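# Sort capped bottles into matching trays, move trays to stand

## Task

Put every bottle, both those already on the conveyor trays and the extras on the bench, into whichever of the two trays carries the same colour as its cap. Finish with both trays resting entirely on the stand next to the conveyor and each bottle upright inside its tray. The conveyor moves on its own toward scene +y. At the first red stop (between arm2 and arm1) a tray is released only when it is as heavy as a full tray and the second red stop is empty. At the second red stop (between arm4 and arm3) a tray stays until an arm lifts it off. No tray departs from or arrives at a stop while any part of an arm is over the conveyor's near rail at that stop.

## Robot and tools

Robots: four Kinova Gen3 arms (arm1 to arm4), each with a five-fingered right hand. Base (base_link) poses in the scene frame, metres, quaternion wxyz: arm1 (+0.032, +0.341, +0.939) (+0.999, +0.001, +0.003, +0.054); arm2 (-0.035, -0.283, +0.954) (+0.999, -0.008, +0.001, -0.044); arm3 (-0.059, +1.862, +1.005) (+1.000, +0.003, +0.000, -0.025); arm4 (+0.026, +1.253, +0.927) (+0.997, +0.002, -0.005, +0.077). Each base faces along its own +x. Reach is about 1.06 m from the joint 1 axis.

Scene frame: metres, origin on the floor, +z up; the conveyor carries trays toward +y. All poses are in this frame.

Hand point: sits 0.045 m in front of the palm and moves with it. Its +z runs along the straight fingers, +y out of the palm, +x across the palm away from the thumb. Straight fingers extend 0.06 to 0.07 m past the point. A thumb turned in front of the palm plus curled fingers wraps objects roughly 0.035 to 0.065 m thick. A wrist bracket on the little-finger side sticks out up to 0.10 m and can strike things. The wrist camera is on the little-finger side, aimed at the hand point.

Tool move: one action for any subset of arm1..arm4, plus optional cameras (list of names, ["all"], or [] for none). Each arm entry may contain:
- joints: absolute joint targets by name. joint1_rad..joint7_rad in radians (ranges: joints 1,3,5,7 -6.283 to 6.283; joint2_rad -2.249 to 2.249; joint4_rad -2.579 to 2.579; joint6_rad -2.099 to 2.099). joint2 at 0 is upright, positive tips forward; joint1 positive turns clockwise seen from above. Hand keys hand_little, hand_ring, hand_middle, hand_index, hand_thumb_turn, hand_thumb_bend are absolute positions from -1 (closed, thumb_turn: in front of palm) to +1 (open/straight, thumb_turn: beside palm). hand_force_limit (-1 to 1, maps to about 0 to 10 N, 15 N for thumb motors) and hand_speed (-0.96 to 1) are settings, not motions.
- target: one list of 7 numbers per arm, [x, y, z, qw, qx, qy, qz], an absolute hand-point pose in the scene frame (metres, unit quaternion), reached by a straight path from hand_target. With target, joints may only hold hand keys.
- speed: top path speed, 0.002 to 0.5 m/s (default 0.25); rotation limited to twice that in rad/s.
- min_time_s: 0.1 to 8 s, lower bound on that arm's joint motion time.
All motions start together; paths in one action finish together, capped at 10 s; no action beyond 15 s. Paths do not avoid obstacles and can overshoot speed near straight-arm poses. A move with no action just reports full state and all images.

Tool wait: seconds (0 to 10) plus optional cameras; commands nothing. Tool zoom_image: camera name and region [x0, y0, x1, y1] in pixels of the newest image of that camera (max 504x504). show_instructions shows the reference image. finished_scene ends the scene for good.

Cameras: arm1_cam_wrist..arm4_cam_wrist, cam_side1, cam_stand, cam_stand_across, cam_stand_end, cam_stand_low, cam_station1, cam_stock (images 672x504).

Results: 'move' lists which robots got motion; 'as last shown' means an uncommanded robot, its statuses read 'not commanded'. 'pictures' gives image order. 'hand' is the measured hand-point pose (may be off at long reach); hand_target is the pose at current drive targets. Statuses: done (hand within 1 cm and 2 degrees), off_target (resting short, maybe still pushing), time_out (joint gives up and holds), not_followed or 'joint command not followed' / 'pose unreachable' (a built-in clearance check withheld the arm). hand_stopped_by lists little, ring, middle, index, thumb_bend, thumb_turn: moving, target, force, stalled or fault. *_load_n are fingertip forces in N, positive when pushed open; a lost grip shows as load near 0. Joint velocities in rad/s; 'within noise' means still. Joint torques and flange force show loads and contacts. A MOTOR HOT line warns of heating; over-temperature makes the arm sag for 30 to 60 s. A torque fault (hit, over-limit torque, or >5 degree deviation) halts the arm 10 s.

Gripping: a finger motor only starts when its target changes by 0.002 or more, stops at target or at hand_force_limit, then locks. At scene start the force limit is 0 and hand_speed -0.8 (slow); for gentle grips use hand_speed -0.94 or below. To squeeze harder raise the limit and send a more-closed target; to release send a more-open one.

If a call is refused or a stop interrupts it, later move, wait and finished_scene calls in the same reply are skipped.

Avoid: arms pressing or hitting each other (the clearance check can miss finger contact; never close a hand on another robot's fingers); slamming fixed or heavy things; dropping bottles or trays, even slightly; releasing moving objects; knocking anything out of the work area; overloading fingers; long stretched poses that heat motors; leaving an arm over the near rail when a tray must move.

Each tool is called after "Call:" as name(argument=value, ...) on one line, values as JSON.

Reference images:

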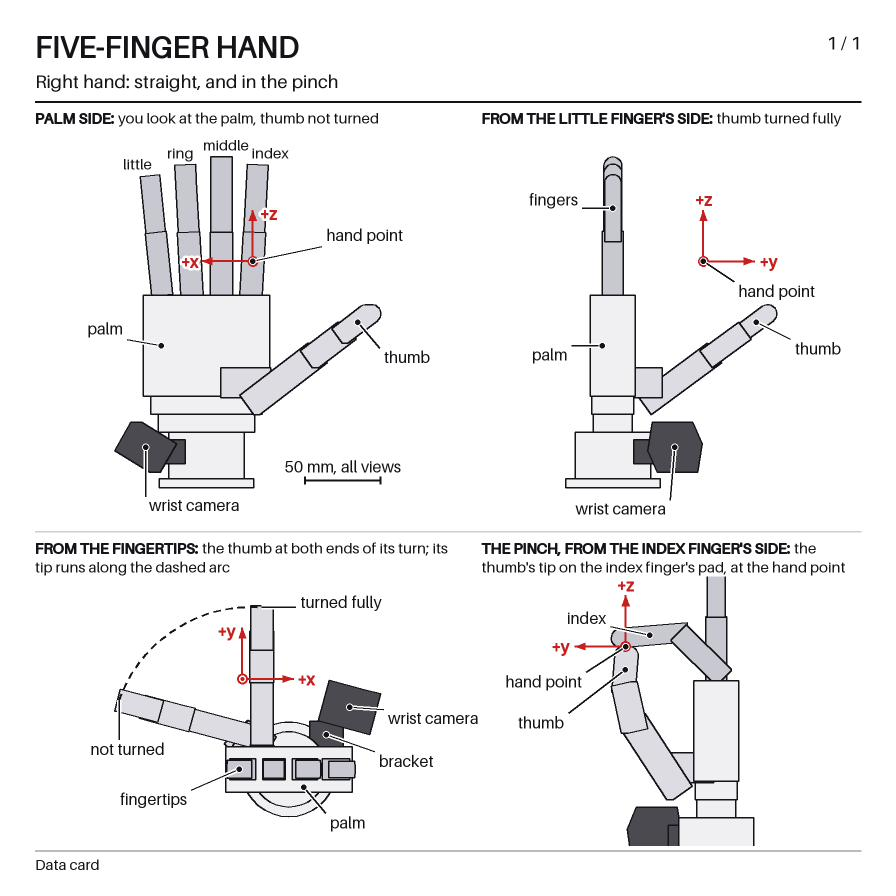

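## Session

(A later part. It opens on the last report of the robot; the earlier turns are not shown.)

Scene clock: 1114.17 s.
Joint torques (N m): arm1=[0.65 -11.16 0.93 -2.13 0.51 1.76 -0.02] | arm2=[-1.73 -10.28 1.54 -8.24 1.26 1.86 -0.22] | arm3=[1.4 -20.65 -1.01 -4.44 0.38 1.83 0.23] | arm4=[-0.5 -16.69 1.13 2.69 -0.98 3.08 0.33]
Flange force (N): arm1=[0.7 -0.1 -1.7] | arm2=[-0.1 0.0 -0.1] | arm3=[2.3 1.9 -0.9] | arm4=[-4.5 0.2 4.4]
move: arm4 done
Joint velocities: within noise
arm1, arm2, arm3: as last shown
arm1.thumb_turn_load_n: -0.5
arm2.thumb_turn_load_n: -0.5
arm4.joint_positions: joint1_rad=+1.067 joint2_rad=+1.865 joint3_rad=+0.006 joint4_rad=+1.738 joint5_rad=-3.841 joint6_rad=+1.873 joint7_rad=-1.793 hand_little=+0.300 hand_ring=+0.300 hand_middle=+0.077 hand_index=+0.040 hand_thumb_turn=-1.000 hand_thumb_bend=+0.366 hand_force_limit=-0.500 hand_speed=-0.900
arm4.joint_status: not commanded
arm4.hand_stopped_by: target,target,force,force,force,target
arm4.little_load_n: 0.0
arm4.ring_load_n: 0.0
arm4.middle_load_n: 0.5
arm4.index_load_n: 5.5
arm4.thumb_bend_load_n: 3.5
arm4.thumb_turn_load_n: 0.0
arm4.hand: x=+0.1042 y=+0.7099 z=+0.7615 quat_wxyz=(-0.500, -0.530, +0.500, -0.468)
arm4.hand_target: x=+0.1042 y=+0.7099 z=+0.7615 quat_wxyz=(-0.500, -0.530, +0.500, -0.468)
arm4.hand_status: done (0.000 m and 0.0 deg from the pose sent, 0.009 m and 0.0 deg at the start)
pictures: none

Call:
move(arm4={"target": [0.1042, 0.7099, 0.7600, 0.50044, 0.53001, -0.49957, 0.46808], "speed": 0.01})

Call:
move(arm4={"target": [0.1042, 0.7099, 0.7590, 0.50044, 0.53001, -0.49957, 0.46808], "speed": 0.01})

Scene clock: 1117.23 s.
Joint torques (N m): arm1=[0.57 -11.12 0.89 -2.07 0.57 1.76 0.03] | arm2=[-1.78 -10.29 1.59 -8.21 1.25 1.85 -0.27] | arm3=[1.37 -20.61 -1.03 -4.44 0.41 1.85 0.21] | arm4=[-0.45 -16.73 1.1 2.58 -0.93 3.14 0.32]
Flange force (N): arm1=[0.7 -0.1 -1.8] | arm2=[-0.2 -0.2 -0.1] | arm3=[2.3 1.8 -0.8] | arm4=[-4.4 0.2 4.3]
move: arm4 done
Joint velocities: within noise
arm1.joint_positions: joint1_rad=-2.183 joint2_rad=+0.509 joint3_rad=-0.113 joint4_rad=+2.161 joint5_rad=+0.674 joint6_rad=+1.451 joint7_rad=+3.425 hand_little=+0.210 hand_ring=+0.210 hand_middle=+0.210 hand_index=+0.200 hand_thumb_turn=+1.000 hand_thumb_bend=+0.500 hand_force_limit=-0.600 hand_speed=+0.000
arm1.joint_status: not commanded
arm1.hand_stopped_by: target,target,target,target,target,target
arm1.little_load_n: 0.0
arm1.ring_load_n: 0.0
arm1.middle_load_n: 0.0
arm1.index_load_n: 0.0
arm1.thumb_bend_load_n: 0.0
arm1.thumb_turn_load_n: 0.0
arm1.hand: x=+0.0500 y=+0.6300 z=+1.1000 quat_wxyz=(+0.354, -0.612, +0.612, -0.354)
arm1.hand_target: x=+0.0500 y=+0.6300 z=+1.1000 quat_wxyz=(+0.354, -0.612, +0.612, -0.354)
arm1.hand_status: not commanded
arm2, arm3: as last shown
arm2.thumb_turn_load_n: 0.0
arm4.joint_positions: joint1_rad=+1.067 joint2_rad=+1.868 joint3_rad=+0.006 joint4_rad=+1.733 joint5_rad=-3.841 joint6_rad=+1.872 joint7_rad=-1.793 hand_little=+0.300 hand_ring=+0.300 hand_middle=+0.077 hand_index=+0.040 hand_thumb_turn=-1.000 hand_thumb_bend=+0.366 hand_force_limit=-0.500 hand_speed=-0.900
arm4.joint_status: not commanded
arm4.hand_stopped_by: target,target,force,force,force,target
arm4.little_load_n: 0.0
arm4.ring_load_n: 0.0
arm4.middle_load_n: 0.5
arm4.index_load_n: 5.0
arm4.thumb_bend_load_n: 3.5
arm4.thumb_turn_load_n: 0.0
arm4.hand: x=+0.1042 y=+0.7099 z=+0.7600 quat_wxyz=(-0.500, -0.530, +0.500, -0.468)
arm4.hand_target: x=+0.1042 y=+0.7099 z=+0.7600 quat_wxyz=(-0.500, -0.530, +0.500, -0.468)
arm4.hand_status: done (0.000 m and 0.0 deg from the pose sent, 0.002 m and 0.0 deg at the start)
pictures: none

Scene clock: 1118.20 s.
Joint torques (N m): arm1=[0.57 -11.1 0.86 -2.2 0.53 1.78 0.04] | arm2=[-1.71 -10.35 1.49 -8.2 1.28 1.86 -0.23] | arm3=[1.42 -20.69 -1 -4.48 0.4 1.81 0.19] | arm4=[0.19 -9.58 0.21 -1.15 0.06 -0.63 0.86]
Flange force (N): arm1=[0.9 -0.2 -1.4] | arm2=[-0.3 -0.1 0.1] | arm3=[2.4 1.9 -0.8] | arm4=[24.9 5.5 -8.2]
move: arm4 done
Joint velocities: within noise
arm1, arm2, arm3: as last shown
arm1.thumb_turn_load_n: -0.5
arm4.joint_positions: joint1_rad=+1.067 joint2_rad=+1.870 joint3_rad=+0.006 joint4_rad=+1.730 joint5_rad=-3.841 joint6_rad=+1.871 joint7_rad=-1.792 hand_little=+0.300 hand_ring=+0.300 hand_middle=+0.077 hand_index=+0.040 hand_thumb_turn=-1.000 hand_thumb_bend=+0.366 hand_force_limit=-0.500 hand_speed=-0.900
arm4.joint_status: not commanded
arm4.hand_stopped_by: target,target,force,force,force,target
arm4.little_load_n: 0.0
arm4.ring_load_n: 0.0
arm4.middle_load_n: 0.5
arm4.index_load_n: 5.0
arm4.thumb_bend_load_n: 3.5
arm4.thumb_turn_load_n: 0.0
arm4.hand: x=+0.1042 y=+0.7099 z=+0.7590 quat_wxyz=(-0.500, -0.530, +0.500, -0.468)
arm4.hand_target: x=+0.1042 y=+0.7099 z=+0.7590 quat_wxyz=(-0.500, -0.530, +0.500, -0.468)
arm4.hand_status: done (0.000 m and 0.0 deg from the pose sent, 0.001 m and 0.0 deg at the start)
pictures: none

Call:
move(arm4={"target": [0.1042, 0.7099, 0.7660, 0.48225, 0.51715, -0.51715, 0.48225], "speed": 0.03})

Call:
move(arm4={"target": [0.1042, 0.7099, 0.7595, 0.48225, 0.51715, -0.51715, 0.48225], "speed": 0.01})

Call:
move(arm4={"target": [0.1042, 0.7099, 0.758, 0.48225, 0.51715, -0.51715, 0.48225], "speed": 0.01}, cameras=["arm1_cam_wrist"])

Call:
zoom_image(camera="arm1_cam_wrist", region=[480, 200, 600, 300])

Scene clock: 1125.50 s.
Joint torques (N m): arm1=[0.63 -11.16 0.89 -2.21 0.52 1.78 0.02] | arm2=[-1.84 -10.36 1.43 -8.23 1.28 1.88 -0.29] | arm3=[1.44 -20.56 -0.99 -4.43 0.43 1.8 0.19] | arm4=[-0.43 -16.75 0.99 2.72 -0.92 3.03 0.4]
Flange force (N): arm1=[0.9 0.0 -1.4] | arm2=[-0.1 -0.4 0.1] | arm3=[2.4 1.7 -1.0] | arm4=[-4.3 0.6 4.3]
move: arm4 done
Joint velocities: within noise
arm1, arm2, arm3: as last shown
arm4.joint_positions: joint1_rad=+1.086 joint2_rad=+1.842 joint3_rad=-0.002 joint4_rad=+1.774 joint5_rad=-3.818 joint6_rad=+1.886 joint7_rad=-1.850 hand_little=+0.300 hand_ring=+0.300 hand_middle=+0.077 hand_index=+0.040 hand_thumb_turn=-1.000 hand_thumb_bend=+0.366 hand_force_limit=-0.500 hand_speed=-0.900
arm4.joint_status: not commanded
arm4.hand_stopped_by: target,target,force,force,force,target
arm4.little_load_n: 0.0
arm4.ring_load_n: 0.0
arm4.middle_load_n: 0.5
arm4.index_load_n: 5.0
arm4.thumb_bend_load_n: 3.5
arm4.thumb_turn_load_n: 0.0
arm4.hand: x=+0.1042 y=+0.7099 z=+0.7660 quat_wxyz=(-0.482, -0.517, +0.517, -0.482)
arm4.hand_target: x=+0.1042 y=+0.7099 z=+0.7660 quat_wxyz=(-0.482, -0.517, +0.517, -0.482)
arm4.hand_status: done (0.000 m and 0.0 deg from the pose sent, 0.007 m and 3.6 deg at the start)
pictures: none

Scene clock: 1126.63 s.
Joint torques (N m): arm1=[0.62 -11.16 0.97 -2.18 0.58 1.69 0.03] | arm2=[-1.77 -10.27 1.4 -8.21 1.25 1.88 -0.25] | arm3=[1.4 -20.62 -1.01 -4.45 0.42 1.84 0.23] | arm4=[-0.39 -16.61 1.08 2.6 -0.9 3.12 0.39]
Flange force (N): arm1=[1.0 -0.1 -1.9] | arm2=[0.1 -0.4 0.0] | arm3=[2.4 1.8 -0.8] | arm4=[-3.9 0.3 4.2]
move: arm4 done
Joint velocities: within noise
arm1: as last shown
arm1.thumb_turn_load_n: 0.0
arm2.joint_positions: joint1_rad=+0.400 joint2_rad=+0.100 joint3_rad=-0.037 joint4_rad=+2.238 joint5_rad=-4.039 joint6_rad=+0.666 joint7_rad=+3.599 hand_little=+0.200 hand_ring=+0.200 hand_middle=+0.250 hand_index=+0.250 hand_thumb_turn=-1.000 hand_thumb_bend=+0.450 hand_force_limit=-0.600 hand_speed=-0.600
arm2.joint_status: not commanded
arm2.hand_stopped_by: target,target,target,target,target,target
arm2.little_load_n: 0.0
arm2.ring_load_n: 0.0
arm2.middle_load_n: 0.0
arm2.index_load_n: 0.0
arm2.thumb_bend_load_n: 0.0
arm2.thumb_turn_load_n: 0.0
arm2.hand: x=+0.3964 y=-0.6386 z=+1.3049 quat_wxyz=(-0.223, +0.171, -0.775, +0.566)
arm2.hand_target: x=+0.3964 y=-0.6386 z=+1.3049 quat_wxyz=(-0.223, +0.171, -0.775, +0.566)
arm2.hand_status: not commanded
arm3.joint_positions: joint1_rad=-1.077 joint2_rad=+0.991 joint3_rad=-0.285 joint4_rad=+1.344 joint5_rad=+0.476 joint6_rad=+1.894 joint7_rad=-3.005 hand_little=+0.000 hand_ring=+0.000 hand_middle=+0.000 hand_index=+0.000 hand_thumb_turn=-1.000 hand_thumb_bend=+0.400 hand_force_limit=+0.200 hand_speed=-0.500
arm3.joint_status: not commanded
arm3.hand_stopped_by: target,target,target,target,target,target
arm3.little_load_n: 0.0
arm3.ring_load_n: 0.0
arm3.middle_load_n: 0.0
arm3.index_load_n: 0.0
arm3.thumb_bend_load_n: 0.0
arm3.thumb_turn_load_n: 0.0
arm3.hand: x=+0.2165 y=+2.1345 z=+1.1000 quat_wxyz=(+0.000, +0.000, -0.866, +0.500)
arm3.hand_target: x=+0.2165 y=+2.1345 z=+1.1000 quat_wxyz=(+0.000, +0.000, -0.866, +0.500)
arm3.hand_status: not commanded
arm4.joint_positions: joint1_rad=+1.086 joint2_rad=+1.856 joint3_rad=-0.002 joint4_rad=+1.754 joint5_rad=-3.817 joint6_rad=+1.881 joint7_rad=-1.846 hand_little=+0.300 hand_ring=+0.300 hand_middle=+0.077 hand_index=+0.040 hand_thumb_turn=-1.000 hand_thumb_bend=+0.366 hand_force_limit=-0.500 hand_speed=-0.900
arm4.joint_status: not commanded
arm4.hand_stopped_by: target,target,force,force,force,target
arm4.little_load_n: 0.0
arm4.ring_load_n: 0.0
arm4.middle_load_n: 0.5
arm4.index_load_n: 5.0
arm4.thumb_bend_load_n: 4.0
arm4.thumb_turn_load_n: 0.0
arm4.hand: x=+0.1042 y=+0.7099 z=+0.7595 quat_wxyz=(-0.482, -0.517, +0.517, -0.482)
arm4.hand_target: x=+0.1042 y=+0.7099 z=+0.7595 quat_wxyz=(-0.482, -0.517, +0.517, -0.482)
arm4.hand_status: done (0.000 m and 0.0 deg from the pose sent, 0.006 m and 0.0 deg at the start)
pictures: none

Scene clock: 1127.60 s.
Joint torques (N m): arm1=[0.65 -11.07 0.91 -2.2 0.54 1.72 0.05] | arm2=[-1.74 -10.32 1.52 -8.2 1.28 1.84 -0.29] | arm3=[1.39 -20.63 -1.05 -4.41 0.42 1.83 0.19] | arm4=[-0.43 -16.11 0.75 2.73 -0.83 2.74 0.32]
Flange force (N): arm1=[1.1 -0.3 -1.7] | arm2=[-0.5 -0.3 -0.1] | arm3=[2.2 1.9 -1.0] | arm4=[-3.0 0.6 4.3]
move: arm4 done
Joint velocities: within noise
arm1, arm2, arm3: as last shown
arm4.joint_positions: joint1_rad=+1.086 joint2_rad=+1.859 joint3_rad=-0.002 joint4_rad=+1.750 joint5_rad=-3.816 joint6_rad=+1.880 joint7_rad=-1.846 hand_little=+0.300 hand_ring=+0.300 hand_middle=+0.077 hand_index=+0.040 hand_thumb_turn=-1.000 hand_thumb_bend=+0.366 hand_force_limit=-0.500 hand_speed=-0.900
arm4.joint_status: not commanded
arm4.hand_stopped_by: target,target,force,force,force,target
arm4.little_load_n: 0.0
arm4.ring_load_n: 0.0
arm4.middle_load_n: 1.0
arm4.index_load_n: 5.0
arm4.thumb_bend_load_n: 3.5
arm4.thumb_turn_load_n: 0.0
arm4.hand: x=+0.1042 y=+0.7099 z=+0.7580 quat_wxyz=(-0.482, -0.517, +0.517, -0.482)
arm4.hand_target: x=+0.1042 y=+0.7099 z=+0.7580 quat_wxyz=(-0.482, -0.517, +0.517, -0.482)
arm4.hand_status: done (0.000 m and 0.0 deg from the pose sent, 0.002 m and 0.0 deg at the start)
arm1_cam_wrist: T_world_to_cam=[[-0.51215, -0.29049, -0.80828, 1.09014], [-0.58131, 0.81001, 0.07722, -0.56829], [0.63228, 0.50941, -0.58371, 0.39959]] pos_world=[-0.02469, 0.57344, 1.15828]

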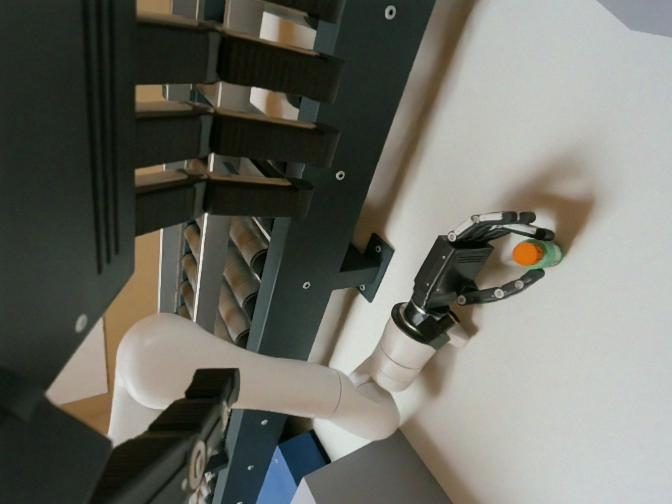

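Scaled by 4.200 from the camera's image (finer frame: 960x720).

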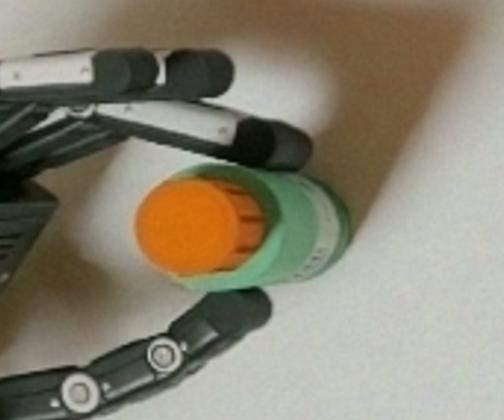

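Call:
move(arm4={"target": [0.1042, 0.7099, 0.7575, 0.48225, 0.51715, -0.51715, 0.48225], "speed": 0.01, "joints": {"hand_speed": -0.94}})

Call:
move(arm4={"joints": {"hand_thumb_bend": 0.45}}, cameras=["arm1_cam_wrist", "arm4_cam_wrist"])

Call:
zoom_image(camera="arm1_cam_wrist", region=[480, 200, 600, 300])

Scene clock: 1134.30 s.
Joint torques (N m): arm1=[0.63 -11.17 0.96 -2.27 0.53 1.77 -0.02] | arm2=[-1.67 -10.29 1.47 -8.24 1.25 1.91 -0.25] | arm3=[1.39 -20.64 -1 -4.45 0.43 1.83 0.22] | arm4=[-0.22 -15.15 0.36 3.03 -0.78 2.19 0.24]
Flange force (N): arm1=[1.1 -0.1 -1.4] | arm2=[-0.1 -0.3 -0.1] | arm3=[2.4 1.8 -0.8] | arm4=[-1.6 0.2 4.5]
move: arm4 done
Joint velocities: within noise
arm1, arm2, arm3: as last shown
arm1.thumb_turn_load_n: -0.5
arm2.thumb_turn_load_n: 0.5
arm3.index_load_n: -0.5
arm4.joint_positions: joint1_rad=+1.086 joint2_rad=+1.860 joint3_rad=-0.002 joint4_rad=+1.748 joint5_rad=-3.816 joint6_rad=+1.880 joint7_rad=-1.845 hand_little=+0.300 hand_ring=+0.300 hand_middle=+0.077 hand_index=+0.040 hand_thumb_turn=-1.000 hand_thumb_bend=+0.366 hand_force_limit=-0.500 hand_speed=-0.940
arm4.joint_status: all done
arm4.hand_stopped_by: target,target,force,force,force,target
arm4.little_load_n: 0.0
arm4.ring_load_n: 0.0
arm4.middle_load_n: 1.0
arm4.index_load_n: 5.0
arm4.thumb_bend_load_n: 3.5
arm4.thumb_turn_load_n: 0.0
arm4.hand: x=+0.1042 y=+0.7099 z=+0.7575 quat_wxyz=(-0.482, -0.517, +0.517, -0.482)
arm4.hand_target: x=+0.1042 y=+0.7099 z=+0.7575 quat_wxyz=(-0.482, -0.517, +0.517, -0.482)
arm4.hand_status: done (0.000 m and 0.0 deg from the pose sent, 0.001 m and 0.0 deg at the start)
pictures: none

Scene clock: 1135.77 s.
Joint torques (N m): arm1=[0.58 -11.12 0.91 -2.23 0.56 1.74 0] | arm2=[-1.73 -10.27 1.52 -8.29 1.21 1.83 -0.28] | arm3=[1.4 -20.62 -0.99 -4.44 0.4 1.82 0.2] | arm4=[-0.43 -16.3 0.81 2.71 -0.87 2.86 0.33]
Flange force (N): arm1=[1.0 -0.3 -1.6] | arm2=[0.0 0.1 -0.2] | arm3=[2.3 1.8 -0.9] | arm4=[-3.5 0.6 4.4]
move: arm4 done
Joint velocities: within noise
arm1, arm2, arm3: as last shown
arm2.thumb_turn_load_n: 0.0
arm4.joint_positions: joint1_rad=+1.086 joint2_rad=+1.860 joint3_rad=-0.002 joint4_rad=+1.748 joint5_rad=-3.816 joint6_rad=+1.880 joint7_rad=-1.845 hand_little=+0.300 hand_ring=+0.300 hand_middle=+0.077 hand_index=+0.039 hand_thumb_turn=-1.000 hand_thumb_bend=+0.450 hand_force_limit=-0.500 hand_speed=-0.940
arm4.joint_status: all done
arm4.hand_stopped_by: target,target,force,force,target,target
arm4.little_load_n: 0.0
arm4.ring_load_n: 0.0
arm4.middle_load_n: 0.0
arm4.index_load_n: 0.0
arm4.thumb_bend_load_n: 0.0
arm4.thumb_turn_load_n: 0.0
arm4.hand: x=+0.1042 y=+0.7099 z=+0.7575 quat_wxyz=(-0.482, -0.517, +0.517, -0.482)
arm4.hand_target: x=+0.1042 y=+0.7099 z=+0.7575 quat_wxyz=(-0.482, -0.517, +0.517, -0.482)
arm4.hand_status: not commanded
arm1_cam_wrist: T_world_to_cam=[[-0.51215, -0.29049, -0.80828, 1.09014], [-0.58131, 0.81001, 0.07722, -0.56829], [0.63228, 0.50941, -0.58371, 0.39959]] pos_world=[-0.02469, 0.57344, 1.15828]
arm4_cam_wrist: T_world_to_cam=[[-0.97152, -0.00475, 0.23692, -0.07543], [-0.19514, 0.58325, -0.7885, 0.20001], [-0.13444, -0.81228, -0.56757, 1.12836]] pos_world=[0.11745, 0.79953, 0.816]

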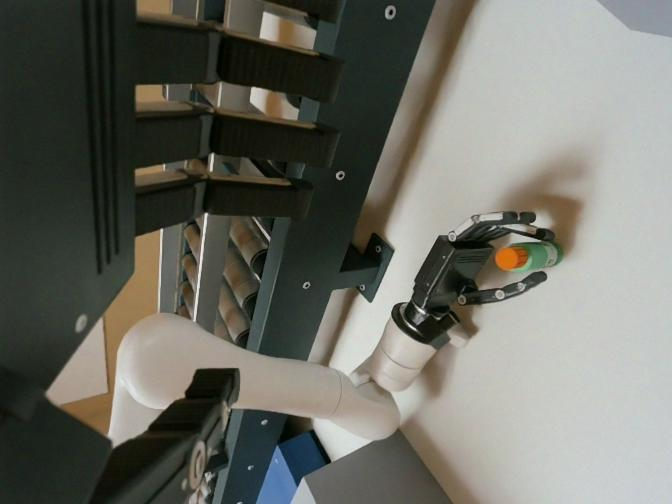

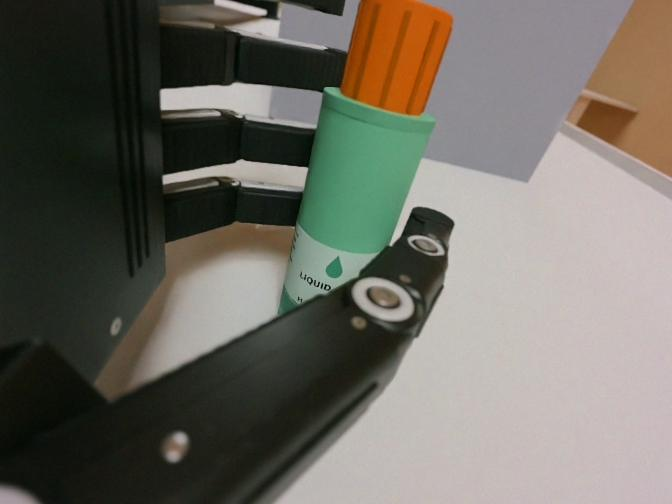

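Scaled by 4.200 from the camera's image (finer frame: 960x720).

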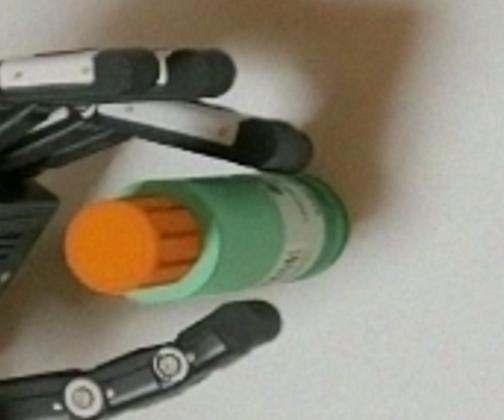

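Call:
move(arm4={"joints": {"hand_thumb_bend": 0.7, "hand_index": 0.35, "hand_middle": 0.35, "hand_speed": -0.7}})

Call:
move(arm4={"target": [0.1652, 0.7449, 0.7610, 0.48225, 0.51715, -0.51715, 0.48225], "speed": 0.04}, cameras=["arm1_cam_wrist"])

Scene clock: 1142.27 s.
Joint torques (N m): arm1=[0.58 -11.14 0.92 -2.19 0.49 1.79 0.03] | arm2=[-1.77 -10.33 1.42 -8.22 1.27 1.91 -0.23] | arm3=[1.43 -20.63 -1.02 -4.43 0.44 1.8 0.21] | arm4=[-0.42 -16.31 0.79 2.69 -0.8 2.96 0.34]
Flange force (N): arm1=[0.8 -0.1 -1.4] | arm2=[0.1 -0.3 0.2] | arm3=[2.4 1.9 -1.0] | arm4=[-3.5 0.5 4.5]
move: arm4 done
Joint velocities: within noise
arm1, arm2, arm3: as last shown
arm2.ring_load_n: 0.5
arm3.index_load_n: 0.0
arm4.joint_positions: joint1_rad=+1.086 joint2_rad=+1.860 joint3_rad=-0.002 joint4_rad=+1.748 joint5_rad=-3.816 joint6_rad=+1.880 joint7_rad=-1.845 hand_little=+0.300 hand_ring=+0.300 hand_middle=+0.350 hand_index=+0.350 hand_thumb_turn=-1.000 hand_thumb_bend=+0.700 hand_force_limit=-0.500 hand_speed=-0.700
arm4.joint_status: all done
arm4.hand_stopped_by: target,target,target,target,target,target
arm4.little_load_n: 0.0
arm4.ring_load_n: 0.0
arm4.middle_load_n: 0.0
arm4.index_load_n: 0.0
arm4.thumb_bend_load_n: 0.0
arm4.thumb_turn_load_n: 0.5
arm4.hand: x=+0.1042 y=+0.7099 z=+0.7575 quat_wxyz=(-0.482, -0.517, +0.517, -0.482)
arm4.hand_target: x=+0.1042 y=+0.7099 z=+0.7575 quat_wxyz=(-0.482, -0.517, +0.517, -0.482)
arm4.hand_status: not commanded
pictures: none

Scene clock: 1144.53 s.
Joint torques (N m): arm1=[0.66 -11.08 0.91 -2.1 0.51 1.71 -0.01] | arm2=[-1.73 -10.26 1.48 -8.12 1.24 1.89 -0.25] | arm3=[1.42 -20.64 -1.01 -4.46 0.4 1.86 0.2] | arm4=[-0.48 -16.51 0.08 2.5 -0.67 2.9 0.32]
Flange force (N): arm1=[0.7 -0.3 -2.0] | arm2=[-0.1 -0.5 0.1] | arm3=[2.4 1.8 -0.8] | arm4=[-3.5 0.0 4.0]
move: arm4 done
Joint velocities: within noise
arm1.joint_positions: joint1_rad=-2.183 joint2_rad=+0.509 joint3_rad=-0.113 joint4_rad=+2.161 joint5_rad=+0.674 joint6_rad=+1.451 joint7_rad=+3.425 hand_little=+0.210 hand_ring=+0.210 hand_middle=+0.210 hand_index=+0.200 hand_thumb_turn=+1.000 hand_thumb_bend=+0.500 hand_force_limit=-0.600 hand_speed=+0.000
arm1.joint_status: not commanded
arm1.hand_stopped_by: target,target,target,target,target,target
arm1.little_load_n: 0.0
arm1.ring_load_n: 0.0
arm1.middle_load_n: 0.0
arm1.index_load_n: 0.0
arm1.thumb_bend_load_n: -0.5
arm1.thumb_turn_load_n: 0.0
arm1.hand: x=+0.0500 y=+0.6300 z=+1.1000 quat_wxyz=(+0.354, -0.612, +0.612, -0.354)
arm1.hand_target: x=+0.0500 y=+0.6300 z=+1.1000 quat_wxyz=(+0.354, -0.612, +0.612, -0.354)
arm1.hand_status: not commanded
arm2, arm3: as last shown
arm2.ring_load_n: 0.0
arm4.joint_positions: joint1_rad=+0.975 joint2_rad=+1.844 joint3_rad=-0.129 joint4_rad=+1.730 joint5_rad=-3.914 joint6_rad=+1.910 joint7_rad=-1.766 hand_little=+0.300 hand_ring=+0.300 hand_middle=+0.350 hand_index=+0.350 hand_thumb_turn=-1.000 hand_thumb_bend=+0.700 hand_force_limit=-0.500 hand_speed=-0.700
arm4.joint_status: not commanded
arm4.hand_stopped_by: target,target,target,target,target,target
arm4.little_load_n: 0.0
arm4.ring_load_n: 0.0
arm4.middle_load_n: 0.0
arm4.index_load_n: 0.0
arm4.thumb_bend_load_n: 0.0
arm4.thumb_turn_load_n: 0.5
arm4.hand: x=+0.1652 y=+0.7449 z=+0.7610 quat_wxyz=(-0.482, -0.517, +0.517, -0.482)
arm4.hand_target: x=+0.1652 y=+0.7449 z=+0.7610 quat_wxyz=(-0.482, -0.517, +0.517, -0.482)
arm4.hand_status: done (0.000 m and 0.0 deg from the pose sent, 0.070 m and 0.0 deg at the start)
arm1_cam_wrist: T_world_to_cam=[[-0.51215, -0.29049, -0.80828, 1.09014], [-0.58131, 0.81001, 0.07722, -0.56829], [0.63228, 0.50941, -0.58371, 0.39959]] pos_world=[-0.02469, 0.57344, 1.15828]

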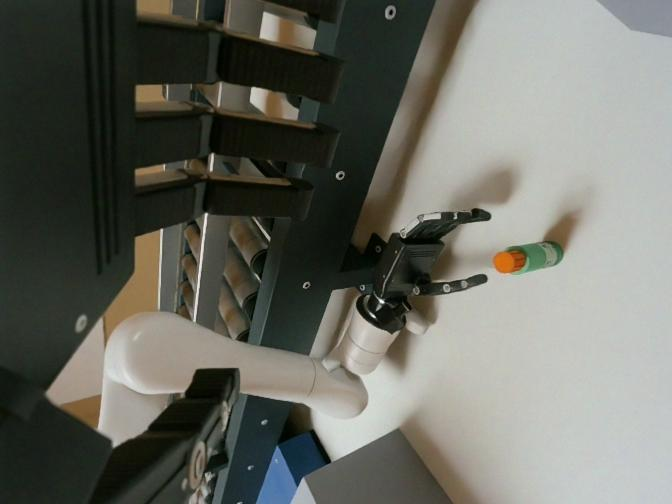

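Call:
move(arm1={"target": [0.1005, 0.7285, 0.92, 0.3536, -0.6124, 0.6124, -0.3536], "speed": 0.1, "joints": {"hand_thumb_turn": -1}}, arm4={"target": [0.1852, 0.7649, 0.95, 0.48225, 0.51715, -0.51715, 0.48225], "speed": 0.12}, cameras=["arm1_cam_wrist", "cam_stock"])

Scene clock: 1152.87 s.
Joint torques (N m): arm1=[0.54 -15.99 2.3 -0.08 0.13 1.8 0.01] | arm2=[-1.66 -10.32 1.55 -8.21 1.27 1.89 -0.23] | arm3=[1.39 -20.62 -1.01 -4.42 0.4 1.83 0.24] | arm4=[-0.47 -16.7 -0.46 2.88 -0.58 2.94 0.29]
Flange force (N): arm1=[0.4 0.6 -1.1] | arm2=[-0.4 -0.1 -0.1] | arm3=[2.4 1.8 -0.9] | arm4=[-2.6 -1.1 4.7]
move: arm1 done; arm4 done
Joint velocities: within noise
arm1.joint_positions: joint1_rad=-2.003 joint2_rad=+1.022 joint3_rad=+0.011 joint4_rad=+1.992 joint5_rad=+0.975 joint6_rad=+1.114 joint7_rad=+3.271 hand_little=+0.210 hand_ring=+0.210 hand_middle=+0.210 hand_index=+0.200 hand_thumb_turn=-1.000 hand_thumb_bend=+0.500 hand_force_limit=-0.600 hand_speed=+0.000
arm1.joint_status: all done
arm1.hand_stopped_by: target,target,target,target,target,target
arm1.little_load_n: 0.0
arm1.ring_load_n: 0.0
arm1.middle_load_n: 0.0
arm1.index_load_n: 0.0
arm1.thumb_bend_load_n: 0.0
arm1.thumb_turn_load_n: 0.0
arm1.hand: x=+0.1005 y=+0.7285 z=+0.9200 quat_wxyz=(+0.354, -0.612, +0.612, -0.354)
arm1.hand_target: x=+0.1005 y=+0.7285 z=+0.9200 quat_wxyz=(+0.354, -0.612, +0.612, -0.354)
arm1.hand_status: done (0.000 m and 0.0 deg from the pose sent, 0.211 m and 0.0 deg at the start)
arm2, arm3: as last shown
arm4.joint_positions: joint1_rad=+0.950 joint2_rad=+1.411 joint3_rad=-0.250 joint4_rad=+2.194 joint5_rad=-4.050 joint6_rad=+1.989 joint7_rad=-1.751 hand_little=+0.300 hand_ring=+0.300 hand_middle=+0.350 hand_index=+0.350 hand_thumb_turn=-1.000 hand_thumb_bend=+0.700 hand_force_limit=-0.500 hand_speed=-0.700
arm4.joint_status: not commanded
arm4.hand_stopped_by: target,target,target,target,target,target
arm4.little_load_n: 0.0
arm4.ring_load_n: 0.0
arm4.middle_load_n: 0.5
arm4.index_load_n: -0.5
arm4.thumb_bend_load_n: 0.0
arm4.thumb_turn_load_n: 0.5
arm4.hand: x=+0.1852 y=+0.7649 z=+0.9500 quat_wxyz=(-0.482, -0.517, +0.517, -0.482)
arm4.hand_target: x=+0.1852 y=+0.7649 z=+0.9500 quat_wxyz=(-0.482, -0.517, +0.517, -0.482)
arm4.hand_status: done (0.000 m and 0.0 deg from the pose sent, 0.191 m and 0.0 deg at the start)
arm1_cam_wrist: T_world_to_cam=[[-0.51215, -0.29049, -0.80828, 0.99913], [-0.58131, 0.81001, 0.07722, -0.60482], [0.63228, 0.50941, -0.58371, 0.21242]] pos_world=[0.02581, 0.67194, 0.97828]

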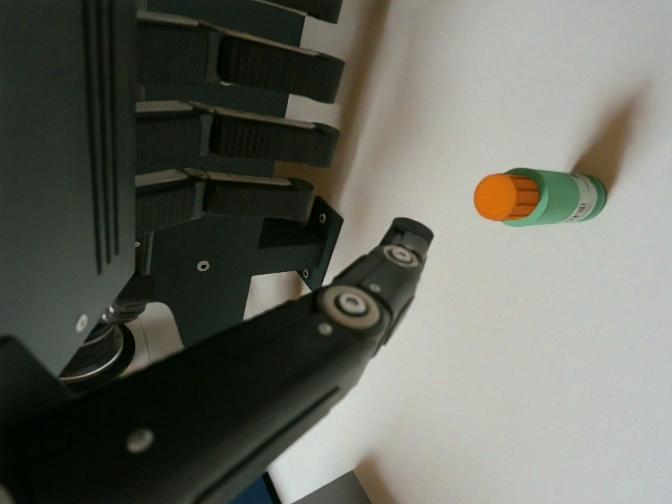

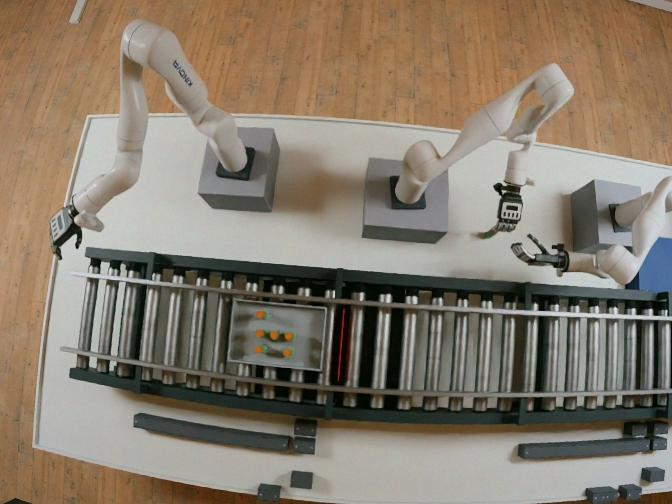

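Call:
move(arm4={"target": [0.24, 0.93, 1.08, 0.48225, 0.51715, -0.51715, 0.48225], "speed": 0.15})

Call:
move(arm1={"target": [0.1025, 0.7285, 0.825, 0.3536, -0.6124, 0.6124, -0.3536], "speed": 0.06, "joints": {"hand_index": 0.17, "hand_middle": 0.2, "hand_ring": 0.2, "hand_little": 0.2}}, cameras=["arm1_cam_wrist"])

Scene clock: 1162.97 s.
Joint torques (N m): arm1=[0.54 -16.04 2.3 -0.1 0.18 1.85 0.02] | arm2=[-1.79 -10.32 1.48 -8.21 1.24 1.89 -0.28] | arm3=[1.42 -20.61 -1.04 -4.41 0.43 1.82 0.21] | arm4=[-0.44 -14.77 -1.65 2.52 -0.64 2.84 0.35]
Flange force (N): arm1=[0.5 0.7 -1.0] | arm2=[0.0 -0.3 0.1] | arm3=[2.3 1.9 -1.0] | arm4=[-2.9 -2.0 1.8]
move: arm4 done
Joint velocities: within noise
arm1, arm2, arm3: as last shown
arm4.joint_positions: joint1_rad=+0.576 joint2_rad=+1.130 joint3_rad=-0.653 joint4_rad=+2.376 joint5_rad=-4.746 joint6_rad=+2.096 joint7_rad=-1.805 hand_little=+0.300 hand_ring=+0.300 hand_middle=+0.350 hand_index=+0.350 hand_thumb_turn=-1.000 hand_thumb_bend=+0.700 hand_force_limit=-0.500 hand_speed=-0.700
arm4.joint_status: not commanded
arm4.hand_stopped_by: target,target,target,target,target,target
arm4.little_load_n: 0.0
arm4.ring_load_n: 0.0
arm4.middle_load_n: 0.0
arm4.index_load_n: -0.5
arm4.thumb_bend_load_n: 0.0
arm4.thumb_turn_load_n: 0.0
arm4.hand: x=+0.2400 y=+0.9300 z=+1.0800 quat_wxyz=(-0.482, -0.517, +0.517, -0.482)
arm4.hand_target: x=+0.2400 y=+0.9300 z=+1.0800 quat_wxyz=(-0.482, -0.517, +0.517, -0.482)
arm4.hand_status: done (0.000 m and 0.0 deg from the pose sent, 0.217 m and 0.0 deg at the start; a joint's target at an end of its range on 10 of 63 steps)
pictures: none

Scene clock: 1165.07 s.
Joint torques (N m): arm1=[0.55 -17.01 2.65 0.93 -0.06 1.84 0.03] | arm2=[-1.75 -10.28 1.43 -8.29 1.26 1.89 -0.3] | arm3=[1.4 -20.64 -1.02 -4.43 0.4 1.81 0.2] | arm4=[-0.35 -14.74 -1.67 2.54 -0.67 2.85 0.26]
Flange force (N): arm1=[0.8 0.9 -0.8] | arm2=[-0.1 -0.4 -0.3] | arm3=[2.3 1.9 -1.0] | arm4=[-2.6 -2.6 1.9]
move: arm1 done
Joint velocities: within noise
arm1.joint_positions: joint1_rad=-2.008 joint2_rad=+1.265 joint3_rad=+0.024 joint4_rad=+1.890 joint5_rad=+1.032 joint6_rad=+1.027 joint7_rad=+3.145 hand_little=+0.200 hand_ring=+0.200 hand_middle=+0.200 hand_index=+0.170 hand_thumb_turn=-1.000 hand_thumb_bend=+0.500 hand_force_limit=-0.600 hand_speed=+0.000
arm1.joint_status: all done
arm1.hand_stopped_by: target,target,target,target,target,target
arm1.little_load_n: 0.0
arm1.ring_load_n: 0.0
arm1.middle_load_n: 0.0
arm1.index_load_n: 0.0
arm1.thumb_bend_load_n: 0.0
arm1.thumb_turn_load_n: 0.0
arm1.hand: x=+0.1025 y=+0.7285 z=+0.8250 quat_wxyz=(+0.354, -0.612, +0.612, -0.354)
arm1.hand_target: x=+0.1025 y=+0.7285 z=+0.8250 quat_wxyz=(+0.354, -0.612, +0.612, -0.354)
arm1.hand_status: done (0.000 m and 0.0 deg from the pose sent, 0.095 m and 0.0 deg at the start)
arm2.joint_positions: joint1_rad=+0.400 joint2_rad=+0.100 joint3_rad=-0.037 joint4_rad=+2.238 joint5_rad=-4.039 joint6_rad=+0.666 joint7_rad=+3.599 hand_little=+0.200 hand_ring=+0.200 hand_middle=+0.250 hand_index=+0.250 hand_thumb_turn=-1.000 hand_thumb_bend=+0.450 hand_force_limit=-0.600 hand_speed=-0.600
arm2.joint_status: not commanded
arm2.hand_stopped_by: target,target,target,target,target,target
arm2.little_load_n: 0.0
arm2.ring_load_n: 0.0
arm2.middle_load_n: 0.0
arm2.index_load_n: -0.5
arm2.thumb_bend_load_n: 0.0
arm2.thumb_turn_load_n: 0.0
arm2.hand: x=+0.3964 y=-0.6386 z=+1.3049 quat_wxyz=(-0.223, +0.171, -0.775, +0.566)
arm2.hand_target: x=+0.3964 y=-0.6386 z=+1.3049 quat_wxyz=(-0.223, +0.171, -0.775, +0.566)
arm2.hand_status: not commanded
arm3.joint_positions: joint1_rad=-1.077 joint2_rad=+0.991 joint3_rad=-0.285 joint4_rad=+1.344 joint5_rad=+0.476 joint6_rad=+1.894 joint7_rad=-3.005 hand_little=+0.000 hand_ring=+0.000 hand_middle=+0.000 hand_index=+0.000 hand_thumb_turn=-1.000 hand_thumb_bend=+0.400 hand_force_limit=+0.200 hand_speed=-0.500
arm3.joint_status: not commanded
arm3.hand_stopped_by: target,target,target,target,target,target
arm3.little_load_n: 0.0
arm3.ring_load_n: 0.0
arm3.middle_load_n: 0.0
arm3.index_load_n: 0.0
arm3.thumb_bend_load_n: 0.0
arm3.thumb_turn_load_n: 0.0
arm3.hand: x=+0.2165 y=+2.1345 z=+1.1000 quat_wxyz=(+0.000, +0.000, -0.866, +0.500)
arm3.hand_target: x=+0.2165 y=+2.1345 z=+1.1000 quat_wxyz=(+0.000, +0.000, -0.866, +0.500)
arm3.hand_status: not commanded
arm4: as last shown
arm4.index_load_n: 0.0
arm4.thumb_bend_load_n: -0.5
arm1_cam_wrist: T_world_to_cam=[[-0.5121, -0.29055, -0.80829, 0.92342], [-0.58135, 0.80999, 0.07716, -0.59625], [0.63228, 0.50941, -0.58371, 0.1557]] pos_world=[0.02781, 0.67194, 0.88328]

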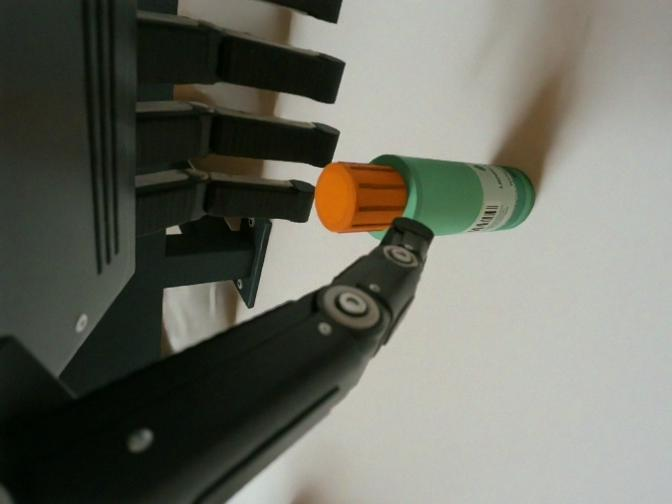

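Call:
move(arm1={"target": [0.1012, 0.726, 0.794, 0.3536, -0.6124, 0.6124, -0.3536], "speed": 0.03})

Call:
move(arm1={"target": [0.098, 0.726, 0.794, 0.3536, -0.6124, 0.6124, -0.3536], "speed": 0.02, "joints": {"hand_thumb_bend": -0.1, "hand_speed": -0.9, "hand_force_limit": -0.6}}, cameras=["arm1_cam_wrist"])

Scene clock: 1171.93 s.
Joint torques (N m): arm1=[0.62 -17.05 2.61 1.35 -0.11 1.82 0] | arm2=[-1.76 -10.36 1.48 -8.24 1.21 1.86 -0.24] | arm3=[1.44 -20.63 -1.01 -4.43 0.43 1.8 0.21] | arm4=[-0.46 -14.73 -1.67 2.53 -0.69 2.89 0.31]
Flange force (N): arm1=[0.3 1.0 -1.0] | arm2=[0.1 0.1 0.2] | arm3=[2.4 1.8 -1.0] | arm4=[-2.7 -2.4 2.2]
move: arm1 done
Joint velocities: within noise
arm1.joint_positions: joint1_rad=-2.014 joint2_rad=+1.342 joint3_rad=+0.025 joint4_rad=+1.845 joint5_rad=+1.041 joint6_rad=+1.010 joint7_rad=+3.112 hand_little=+0.200 hand_ring=+0.200 hand_middle=+0.200 hand_index=+0.170 hand_thumb_turn=-1.000 hand_thumb_bend=+0.500 hand_force_limit=-0.600 hand_speed=+0.000
arm1.joint_status: not commanded
arm1.hand_stopped_by: target,target,target,target,target,target
arm1.little_load_n: 0.0
arm1.ring_load_n: 0.0
arm1.middle_load_n: 0.0
arm1.index_load_n: 0.0
arm1.thumb_bend_load_n: 0.0
arm1.thumb_turn_load_n: 0.0
arm1.hand: x=+0.1012 y=+0.7260 z=+0.7940 quat_wxyz=(+0.354, -0.612, +0.612, -0.354)
arm1.hand_target: x=+0.1012 y=+0.7260 z=+0.7940 quat_wxyz=(+0.354, -0.612, +0.612, -0.354)
arm1.hand_status: done (0.000 m and 0.0 deg from the pose sent, 0.031 m and 0.0 deg at the start)
arm2, arm3, arm4: as last shown
arm2.index_load_n: 0.0
arm4.thumb_bend_load_n: 0.0
arm4.thumb_turn_load_n: 0.5
pictures: none

Scene clock: 1174.97 s.
Joint torques (N m): arm1=[0.68 -17.25 2.81 1.3 -0.11 2.05 0] | arm2=[-1.78 -10.26 1.47 -8.2 1.24 1.88 -0.25] | arm3=[1.42 -20.64 -1.06 -4.49 0.41 1.82 0.21] | arm4=[-0.39 -14.64 -1.67 2.59 -0.68 2.89 0.34]
Flange force (N): arm1=[0.8 1.4 -0.7] | arm2=[0.1 -0.3 0.0] | arm3=[2.4 1.8 -0.8] | arm4=[-2.5 -2.5 2.0]
move: arm1 off_target
Joint velocities: within noise
arm1.joint_positions: joint1_rad=-2.018 joint2_rad=+1.342 joint3_rad=+0.021 joint4_rad=+1.841 joint5_rad=+1.034 joint6_rad=+1.015 joint7_rad=+3.115 hand_little=+0.200 hand_ring=+0.200 hand_middle=+0.200 hand_index=+0.170 hand_thumb_turn=-1.000 hand_thumb_bend=+0.118 hand_force_limit=-0.600 hand_speed=-0.900
arm1.joint_status: hand_thumb_bend off_target (ended at +0.118, target -0.100); the others done
arm1.hand_stopped_by: target,target,target,target,force,target
arm1.little_load_n: 0.0
arm1.ring_load_n: 0.0
arm1.middle_load_n: 0.5
arm1.index_load_n: 2.0
arm1.thumb_bend_load_n: 3.0
arm1.thumb_turn_load_n: -0.5
arm1.hand: x=+0.0980 y=+0.7260 z=+0.7940 quat_wxyz=(+0.354, -0.612, +0.612, -0.354)
arm1.hand_target: x=+0.0980 y=+0.7260 z=+0.7940 quat_wxyz=(+0.354, -0.612, +0.612, -0.354)
arm1.hand_status: done (0.000 m and 0.0 deg from the pose sent, 0.003 m and 0.0 deg at the start)
arm2, arm3, arm4: as last shown
arm4.thumb_turn_load_n: 0.0
arm1_cam_wrist: T_world_to_cam=[[-0.51213, -0.29047, -0.8083, 0.89528], [-0.58136, 0.80997, 0.07727, -0.59453], [0.63225, 0.50949, -0.58368, 0.14165]] pos_world=[0.02331, 0.66944, 0.85228]

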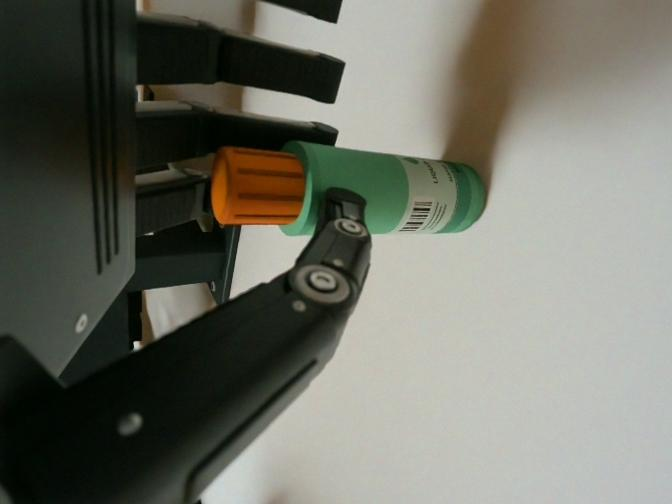

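Call:
move(arm1={"joints": {"hand_middle": -0.1}})

Call:
move(arm1={"target": [0.098, 0.726, 0.95, 0.3536, -0.6124, 0.6124, -0.3536], "speed": 0.06}, cameras=["arm1_cam_wrist"])

Scene clock: 1178.43 s.
Joint torques (N m): arm1=[0.6 -17.24 2.85 1.31 -0.08 1.98 0.04] | arm2=[-1.71 -10.28 1.47 -8.25 1.24 1.87 -0.29] | arm3=[1.4 -20.61 -0.99 -4.44 0.41 1.81 0.23] | arm4=[-0.45 -14.78 -1.71 2.5 -0.7 2.85 0.33]
Flange force (N): arm1=[0.7 1.4 -0.8] | arm2=[-0.2 -0.3 -0.2] | arm3=[2.4 1.8 -0.9] | arm4=[-2.9 -2.1 2.2]
move: arm1 off_target
Joint velocities: within noise
arm1.joint_positions: joint1_rad=-2.018 joint2_rad=+1.342 joint3_rad=+0.021 joint4_rad=+1.841 joint5_rad=+1.034 joint6_rad=+1.015 joint7_rad=+3.115 hand_little=+0.200 hand_ring=+0.200 hand_middle=+0.183 hand_index=+0.170 hand_thumb_turn=-1.000 hand_thumb_bend=+0.118 hand_force_limit=-0.600 hand_speed=-0.900
arm1.joint_status: hand_middle off_target (ended at +0.183, target -0.100)
arm1.hand_stopped_by: target,target,force,target,force,target
arm1.little_load_n: 0.0
arm1.ring_load_n: 0.0
arm1.middle_load_n: 4.0
arm1.index_load_n: 1.0
arm1.thumb_bend_load_n: 5.0
arm1.thumb_turn_load_n: 0.5
arm1.hand: x=+0.0980 y=+0.7260 z=+0.7940 quat_wxyz=(+0.354, -0.612, +0.612, -0.354)
arm1.hand_target: x=+0.0980 y=+0.7260 z=+0.7940 quat_wxyz=(+0.354, -0.612, +0.612, -0.354)
arm1.hand_status: not commanded
arm2, arm3, arm4: as last shown
arm2.thumb_turn_load_n: 0.5
arm4.ring_load_n: 0.5
pictures: none

Scene clock: 1181.53 s.
Joint torques (N m): arm1=[0.53 -15.86 2.28 -0.43 0.27 1.97 0.08] | arm2=[-1.72 -10.27 1.46 -8.22 1.24 1.89 -0.27] | arm3=[1.45 -20.58 -1.07 -4.47 0.45 1.82 0.2] | arm4=[-0.39 -14.78 -1.73 2.46 -0.72 2.87 0.31]
Flange force (N): arm1=[0.4 1.5 -0.7] | arm2=[-0.1 -0.4 -0.1] | arm3=[2.5 1.7 -0.8] | arm4=[-2.9 -2.1 2.2]
move: arm1 done
Joint velocities: within noise
arm1.joint_positions: joint1_rad=-2.006 joint2_rad=+0.944 joint3_rad=+0.003 joint4_rad=+2.015 joint5_rad=+0.950 joint6_rad=+1.153 joint7_rad=+3.316 hand_little=+0.200 hand_ring=+0.200 hand_middle=+0.183 hand_index=+0.170 hand_thumb_turn=-1.000 hand_thumb_bend=+0.118 hand_force_limit=-0.600 hand_speed=-0.900
arm1.joint_status: not commanded
arm1.hand_stopped_by: target,target,force,target,force,target
arm1.little_load_n: 0.0
arm1.ring_load_n: 0.0
arm1.middle_load_n: 4.0
arm1.index_load_n: 0.5
arm1.thumb_bend_load_n: 5.0
arm1.thumb_turn_load_n: 0.5
arm1.hand: x=+0.0980 y=+0.7260 z=+0.9500 quat_wxyz=(+0.354, -0.612, +0.612, -0.354)
arm1.hand_target: x=+0.0980 y=+0.7260 z=+0.9500 quat_wxyz=(+0.354, -0.612, +0.612, -0.354)
arm1.hand_status: done (0.000 m and 0.0 deg from the pose sent, 0.156 m and 0.0 deg at the start)
arm2, arm3, arm4: as last shown
arm2.thumb_turn_load_n: 0.0
arm4.ring_load_n: 0.0
arm1_cam_wrist: T_world_to_cam=[[-0.51215, -0.29049, -0.80828, 1.02137], [-0.58131, 0.81001, 0.07722, -0.60657], [0.63228, 0.50941, -0.58371, 0.23278]] pos_world=[0.02331, 0.66944, 1.00828]

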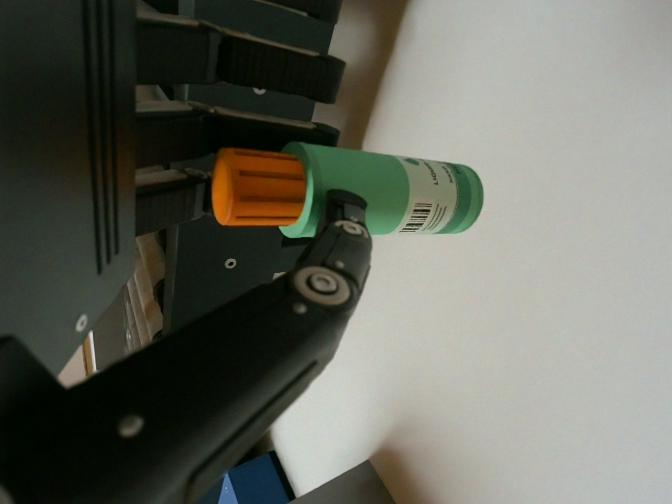

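Call:
move(arm1={"target": [0.098, 0.726, 1.2, 0.3536, -0.6124, 0.6124, -0.3536], "speed": 0.08, "joints": {"hand_index": -0.12}}, arm4={"joints": {"joint1_rad": -0.473, "joint2_rad": 0.351, "joint3_rad": -0.536, "joint4_rad": 2.157, "joint5_rad": -2.452, "joint6_rad": 0.547, "joint7_rad": -3.431, "hand_index": 0.1, "hand_middle": 0.1, "hand_ring": 0.1, "hand_little": 0.1, "hand_thumb_bend": 0.4}, "min_time_s": 5})

Call:
move(arm1={"joints": {"joint1_rad": -0.25, "joint2_rad": 0.45, "joint3_rad": 0, "joint4_rad": 1.91, "joint5_rad": 3.1416, "joint6_rad": 0.342, "joint7_rad": 3.1416}, "min_time_s": 6}, cameras=["arm1_cam_wrist", "cam_stock", "cam_stand"])

Scene clock: 1197.07 s.
Joint torques (N m): arm1=[0.66 -12.07 1.14 -5.11 1.48 1.41 -0.02] | arm2=[-1.74 -10.33 1.49 -8.21 1.26 1.88 -0.25] | arm3=[1.46 -20.58 -1.03 -4.43 0.42 1.82 0.21] | arm4=[-0.11 -11.56 -2.51 -6.51 -0.62 2.71 0.18]
Flange force (N): arm1=[0.5 0.8 -1.6] | arm2=[-0.2 -0.2 0.1] | arm3=[2.5 1.8 -0.9] | arm4=[2.6 -2.9 0.6]
move: arm1 off_target; arm4 done
Joint velocities: within noise
arm1.joint_positions: joint1_rad=-2.010 joint2_rad=+0.386 joint3_rad=+0.003 joint4_rad=+1.883 joint5_rad=+0.838 joint6_rad=+1.597 joint7_rad=+3.858 hand_little=+0.200 hand_ring=+0.200 hand_middle=+0.183 hand_index=+0.162 hand_thumb_turn=-1.000 hand_thumb_bend=+0.118 hand_force_limit=-0.600 hand_speed=-0.900
arm1.joint_status: hand_index off_target (ended at +0.162, target -0.120)
arm1.hand_stopped_by: target,target,force,force,force,target
arm1.little_load_n: 0.0
arm1.ring_load_n: 0.0
arm1.middle_load_n: 3.5
arm1.index_load_n: 2.5
arm1.thumb_bend_load_n: 5.5
arm1.thumb_turn_load_n: 0.0
arm1.hand: x=+0.0980 y=+0.7260 z=+1.2000 quat_wxyz=(+0.354, -0.612, +0.612, -0.354)
arm1.hand_target: x=+0.0980 y=+0.7260 z=+1.2000 quat_wxyz=(+0.354, -0.612, +0.612, -0.354)
arm1.hand_status: done (0.000 m and 0.0 deg from the pose sent, 0.250 m and 0.0 deg at the start)
arm2, arm3: as last shown
arm4.joint_positions: joint1_rad=-0.473 joint2_rad=+0.351 joint3_rad=-0.536 joint4_rad=+2.157 joint5_rad=-2.452 joint6_rad=+0.547 joint7_rad=-3.431 hand_little=+0.100 hand_ring=+0.100 hand_middle=+0.100 hand_index=+0.100 hand_thumb_turn=-1.000 hand_thumb_bend=+0.400 hand_force_limit=-0.500 hand_speed=-0.700
arm4.joint_status: all done
arm4.hand_stopped_by: target,target,target,target,target,target
arm4.little_load_n: 0.0
arm4.ring_load_n: 0.0
arm4.middle_load_n: 0.0
arm4.index_load_n: 0.0
arm4.thumb_bend_load_n: 0.0
arm4.thumb_turn_load_n: 0.0
arm4.hand: x=+0.1705 y=+1.7998 z=+1.1998 quat_wxyz=(+0.573, -0.819, +0.000, +0.000)
arm4.hand_target: x=+0.1705 y=+1.7998 z=+1.1998 quat_wxyz=(+0.573, -0.819, +0.000, +0.000)
arm4.hand_status: not commanded
pictures: none

Scene clock: 1203.50 s.
Joint torques (N m): arm1=[0.35 -16.56 0.3 -8.02 -0.14 2.11 0.01] | arm2=[-1.73 -10.33 1.47 -8.26 1.25 1.84 -0.23] | arm3=[1.41 -20.62 -1.01 -4.46 0.41 1.83 0.21] | arm4=[-0.07 -11.38 -2.44 -6.47 -0.58 2.69 0.22]
Flange force (N): arm1=[-1.3 1.3 0.9] | arm2=[0.0 0.1 0.0] | arm3=[2.4 1.8 -0.8] | arm4=[2.3 -3.3 0.3]
move: arm1 done
Joint velocities: within noise
arm1.joint_positions: joint1_rad=-0.250 joint2_rad=+0.450 joint3_rad=+0.000 joint4_rad=+1.910 joint5_rad=+3.142 joint6_rad=+0.342 joint7_rad=+3.142 hand_little=+0.200 hand_ring=+0.200 hand_middle=+0.183 hand_index=+0.162 hand_thumb_turn=-1.000 hand_thumb_bend=+0.118 hand_force_limit=-0.600 hand_speed=-0.900
arm1.joint_status: all done
arm1.hand_stopped_by: target,target,force,force,force,target
arm1.little_load_n: 0.0
arm1.ring_load_n: 0.0
arm1.middle_load_n: 3.5
arm1.index_load_n: 2.5
arm1.thumb_bend_load_n: 5.5
arm1.thumb_turn_load_n: 0.5
arm1.hand: x=+0.6574 y=+0.5818 z=+1.1821 quat_wxyz=(+0.437, -0.696, +0.484, -0.301)
arm1.hand_target: x=+0.6574 y=+0.5817 z=+1.1821 quat_wxyz=(+0.437, -0.696, +0.484, -0.301)
arm1.hand_status: not commanded
arm2, arm3, arm4: as last shown
pictures: arm1_cam_wrist, cam_stand, cam_stock
arm1_cam_wrist: T_world_to_cam=[[-0.32428, -0.42813, -0.84353, 1.45173], [-0.83205, 0.55333, 0.03903, 0.17687], [0.45004, 0.71452, -0.53566, 0.03172]] pos_world=[0.60366, 0.50099, 1.23467]

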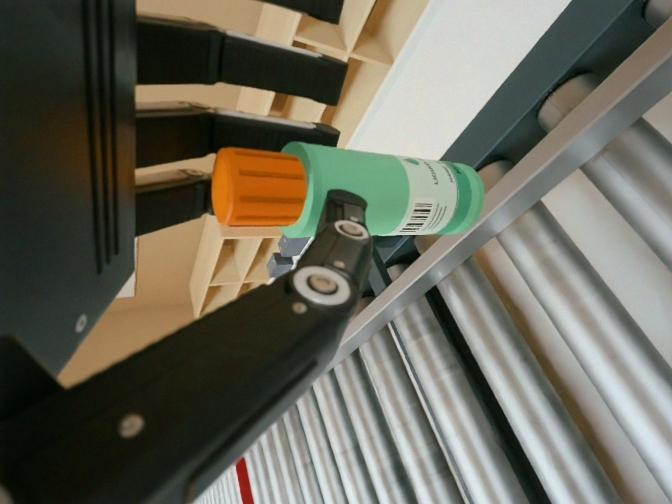

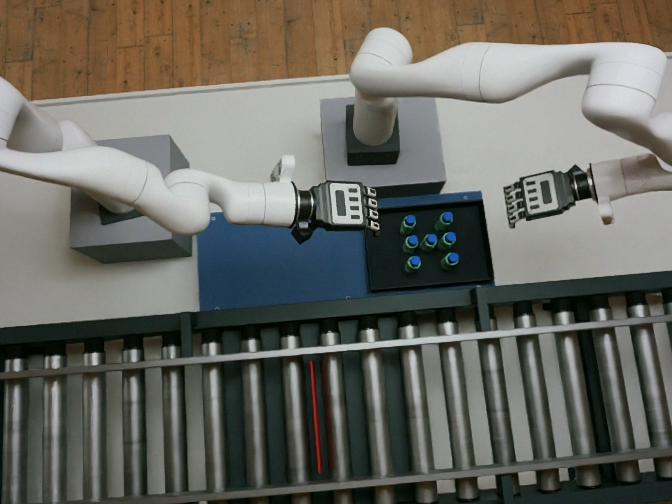

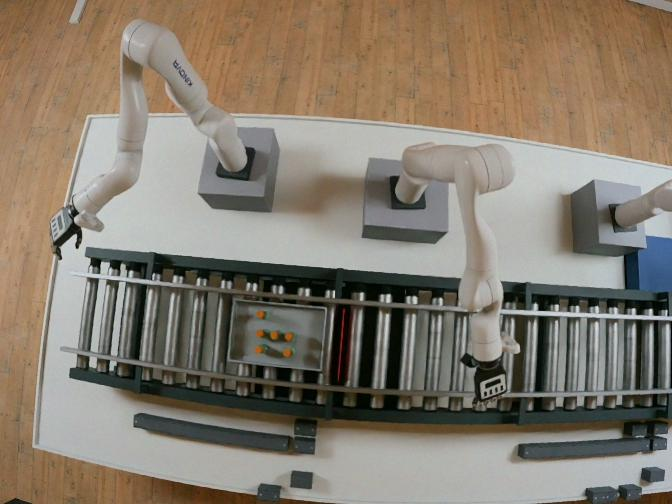

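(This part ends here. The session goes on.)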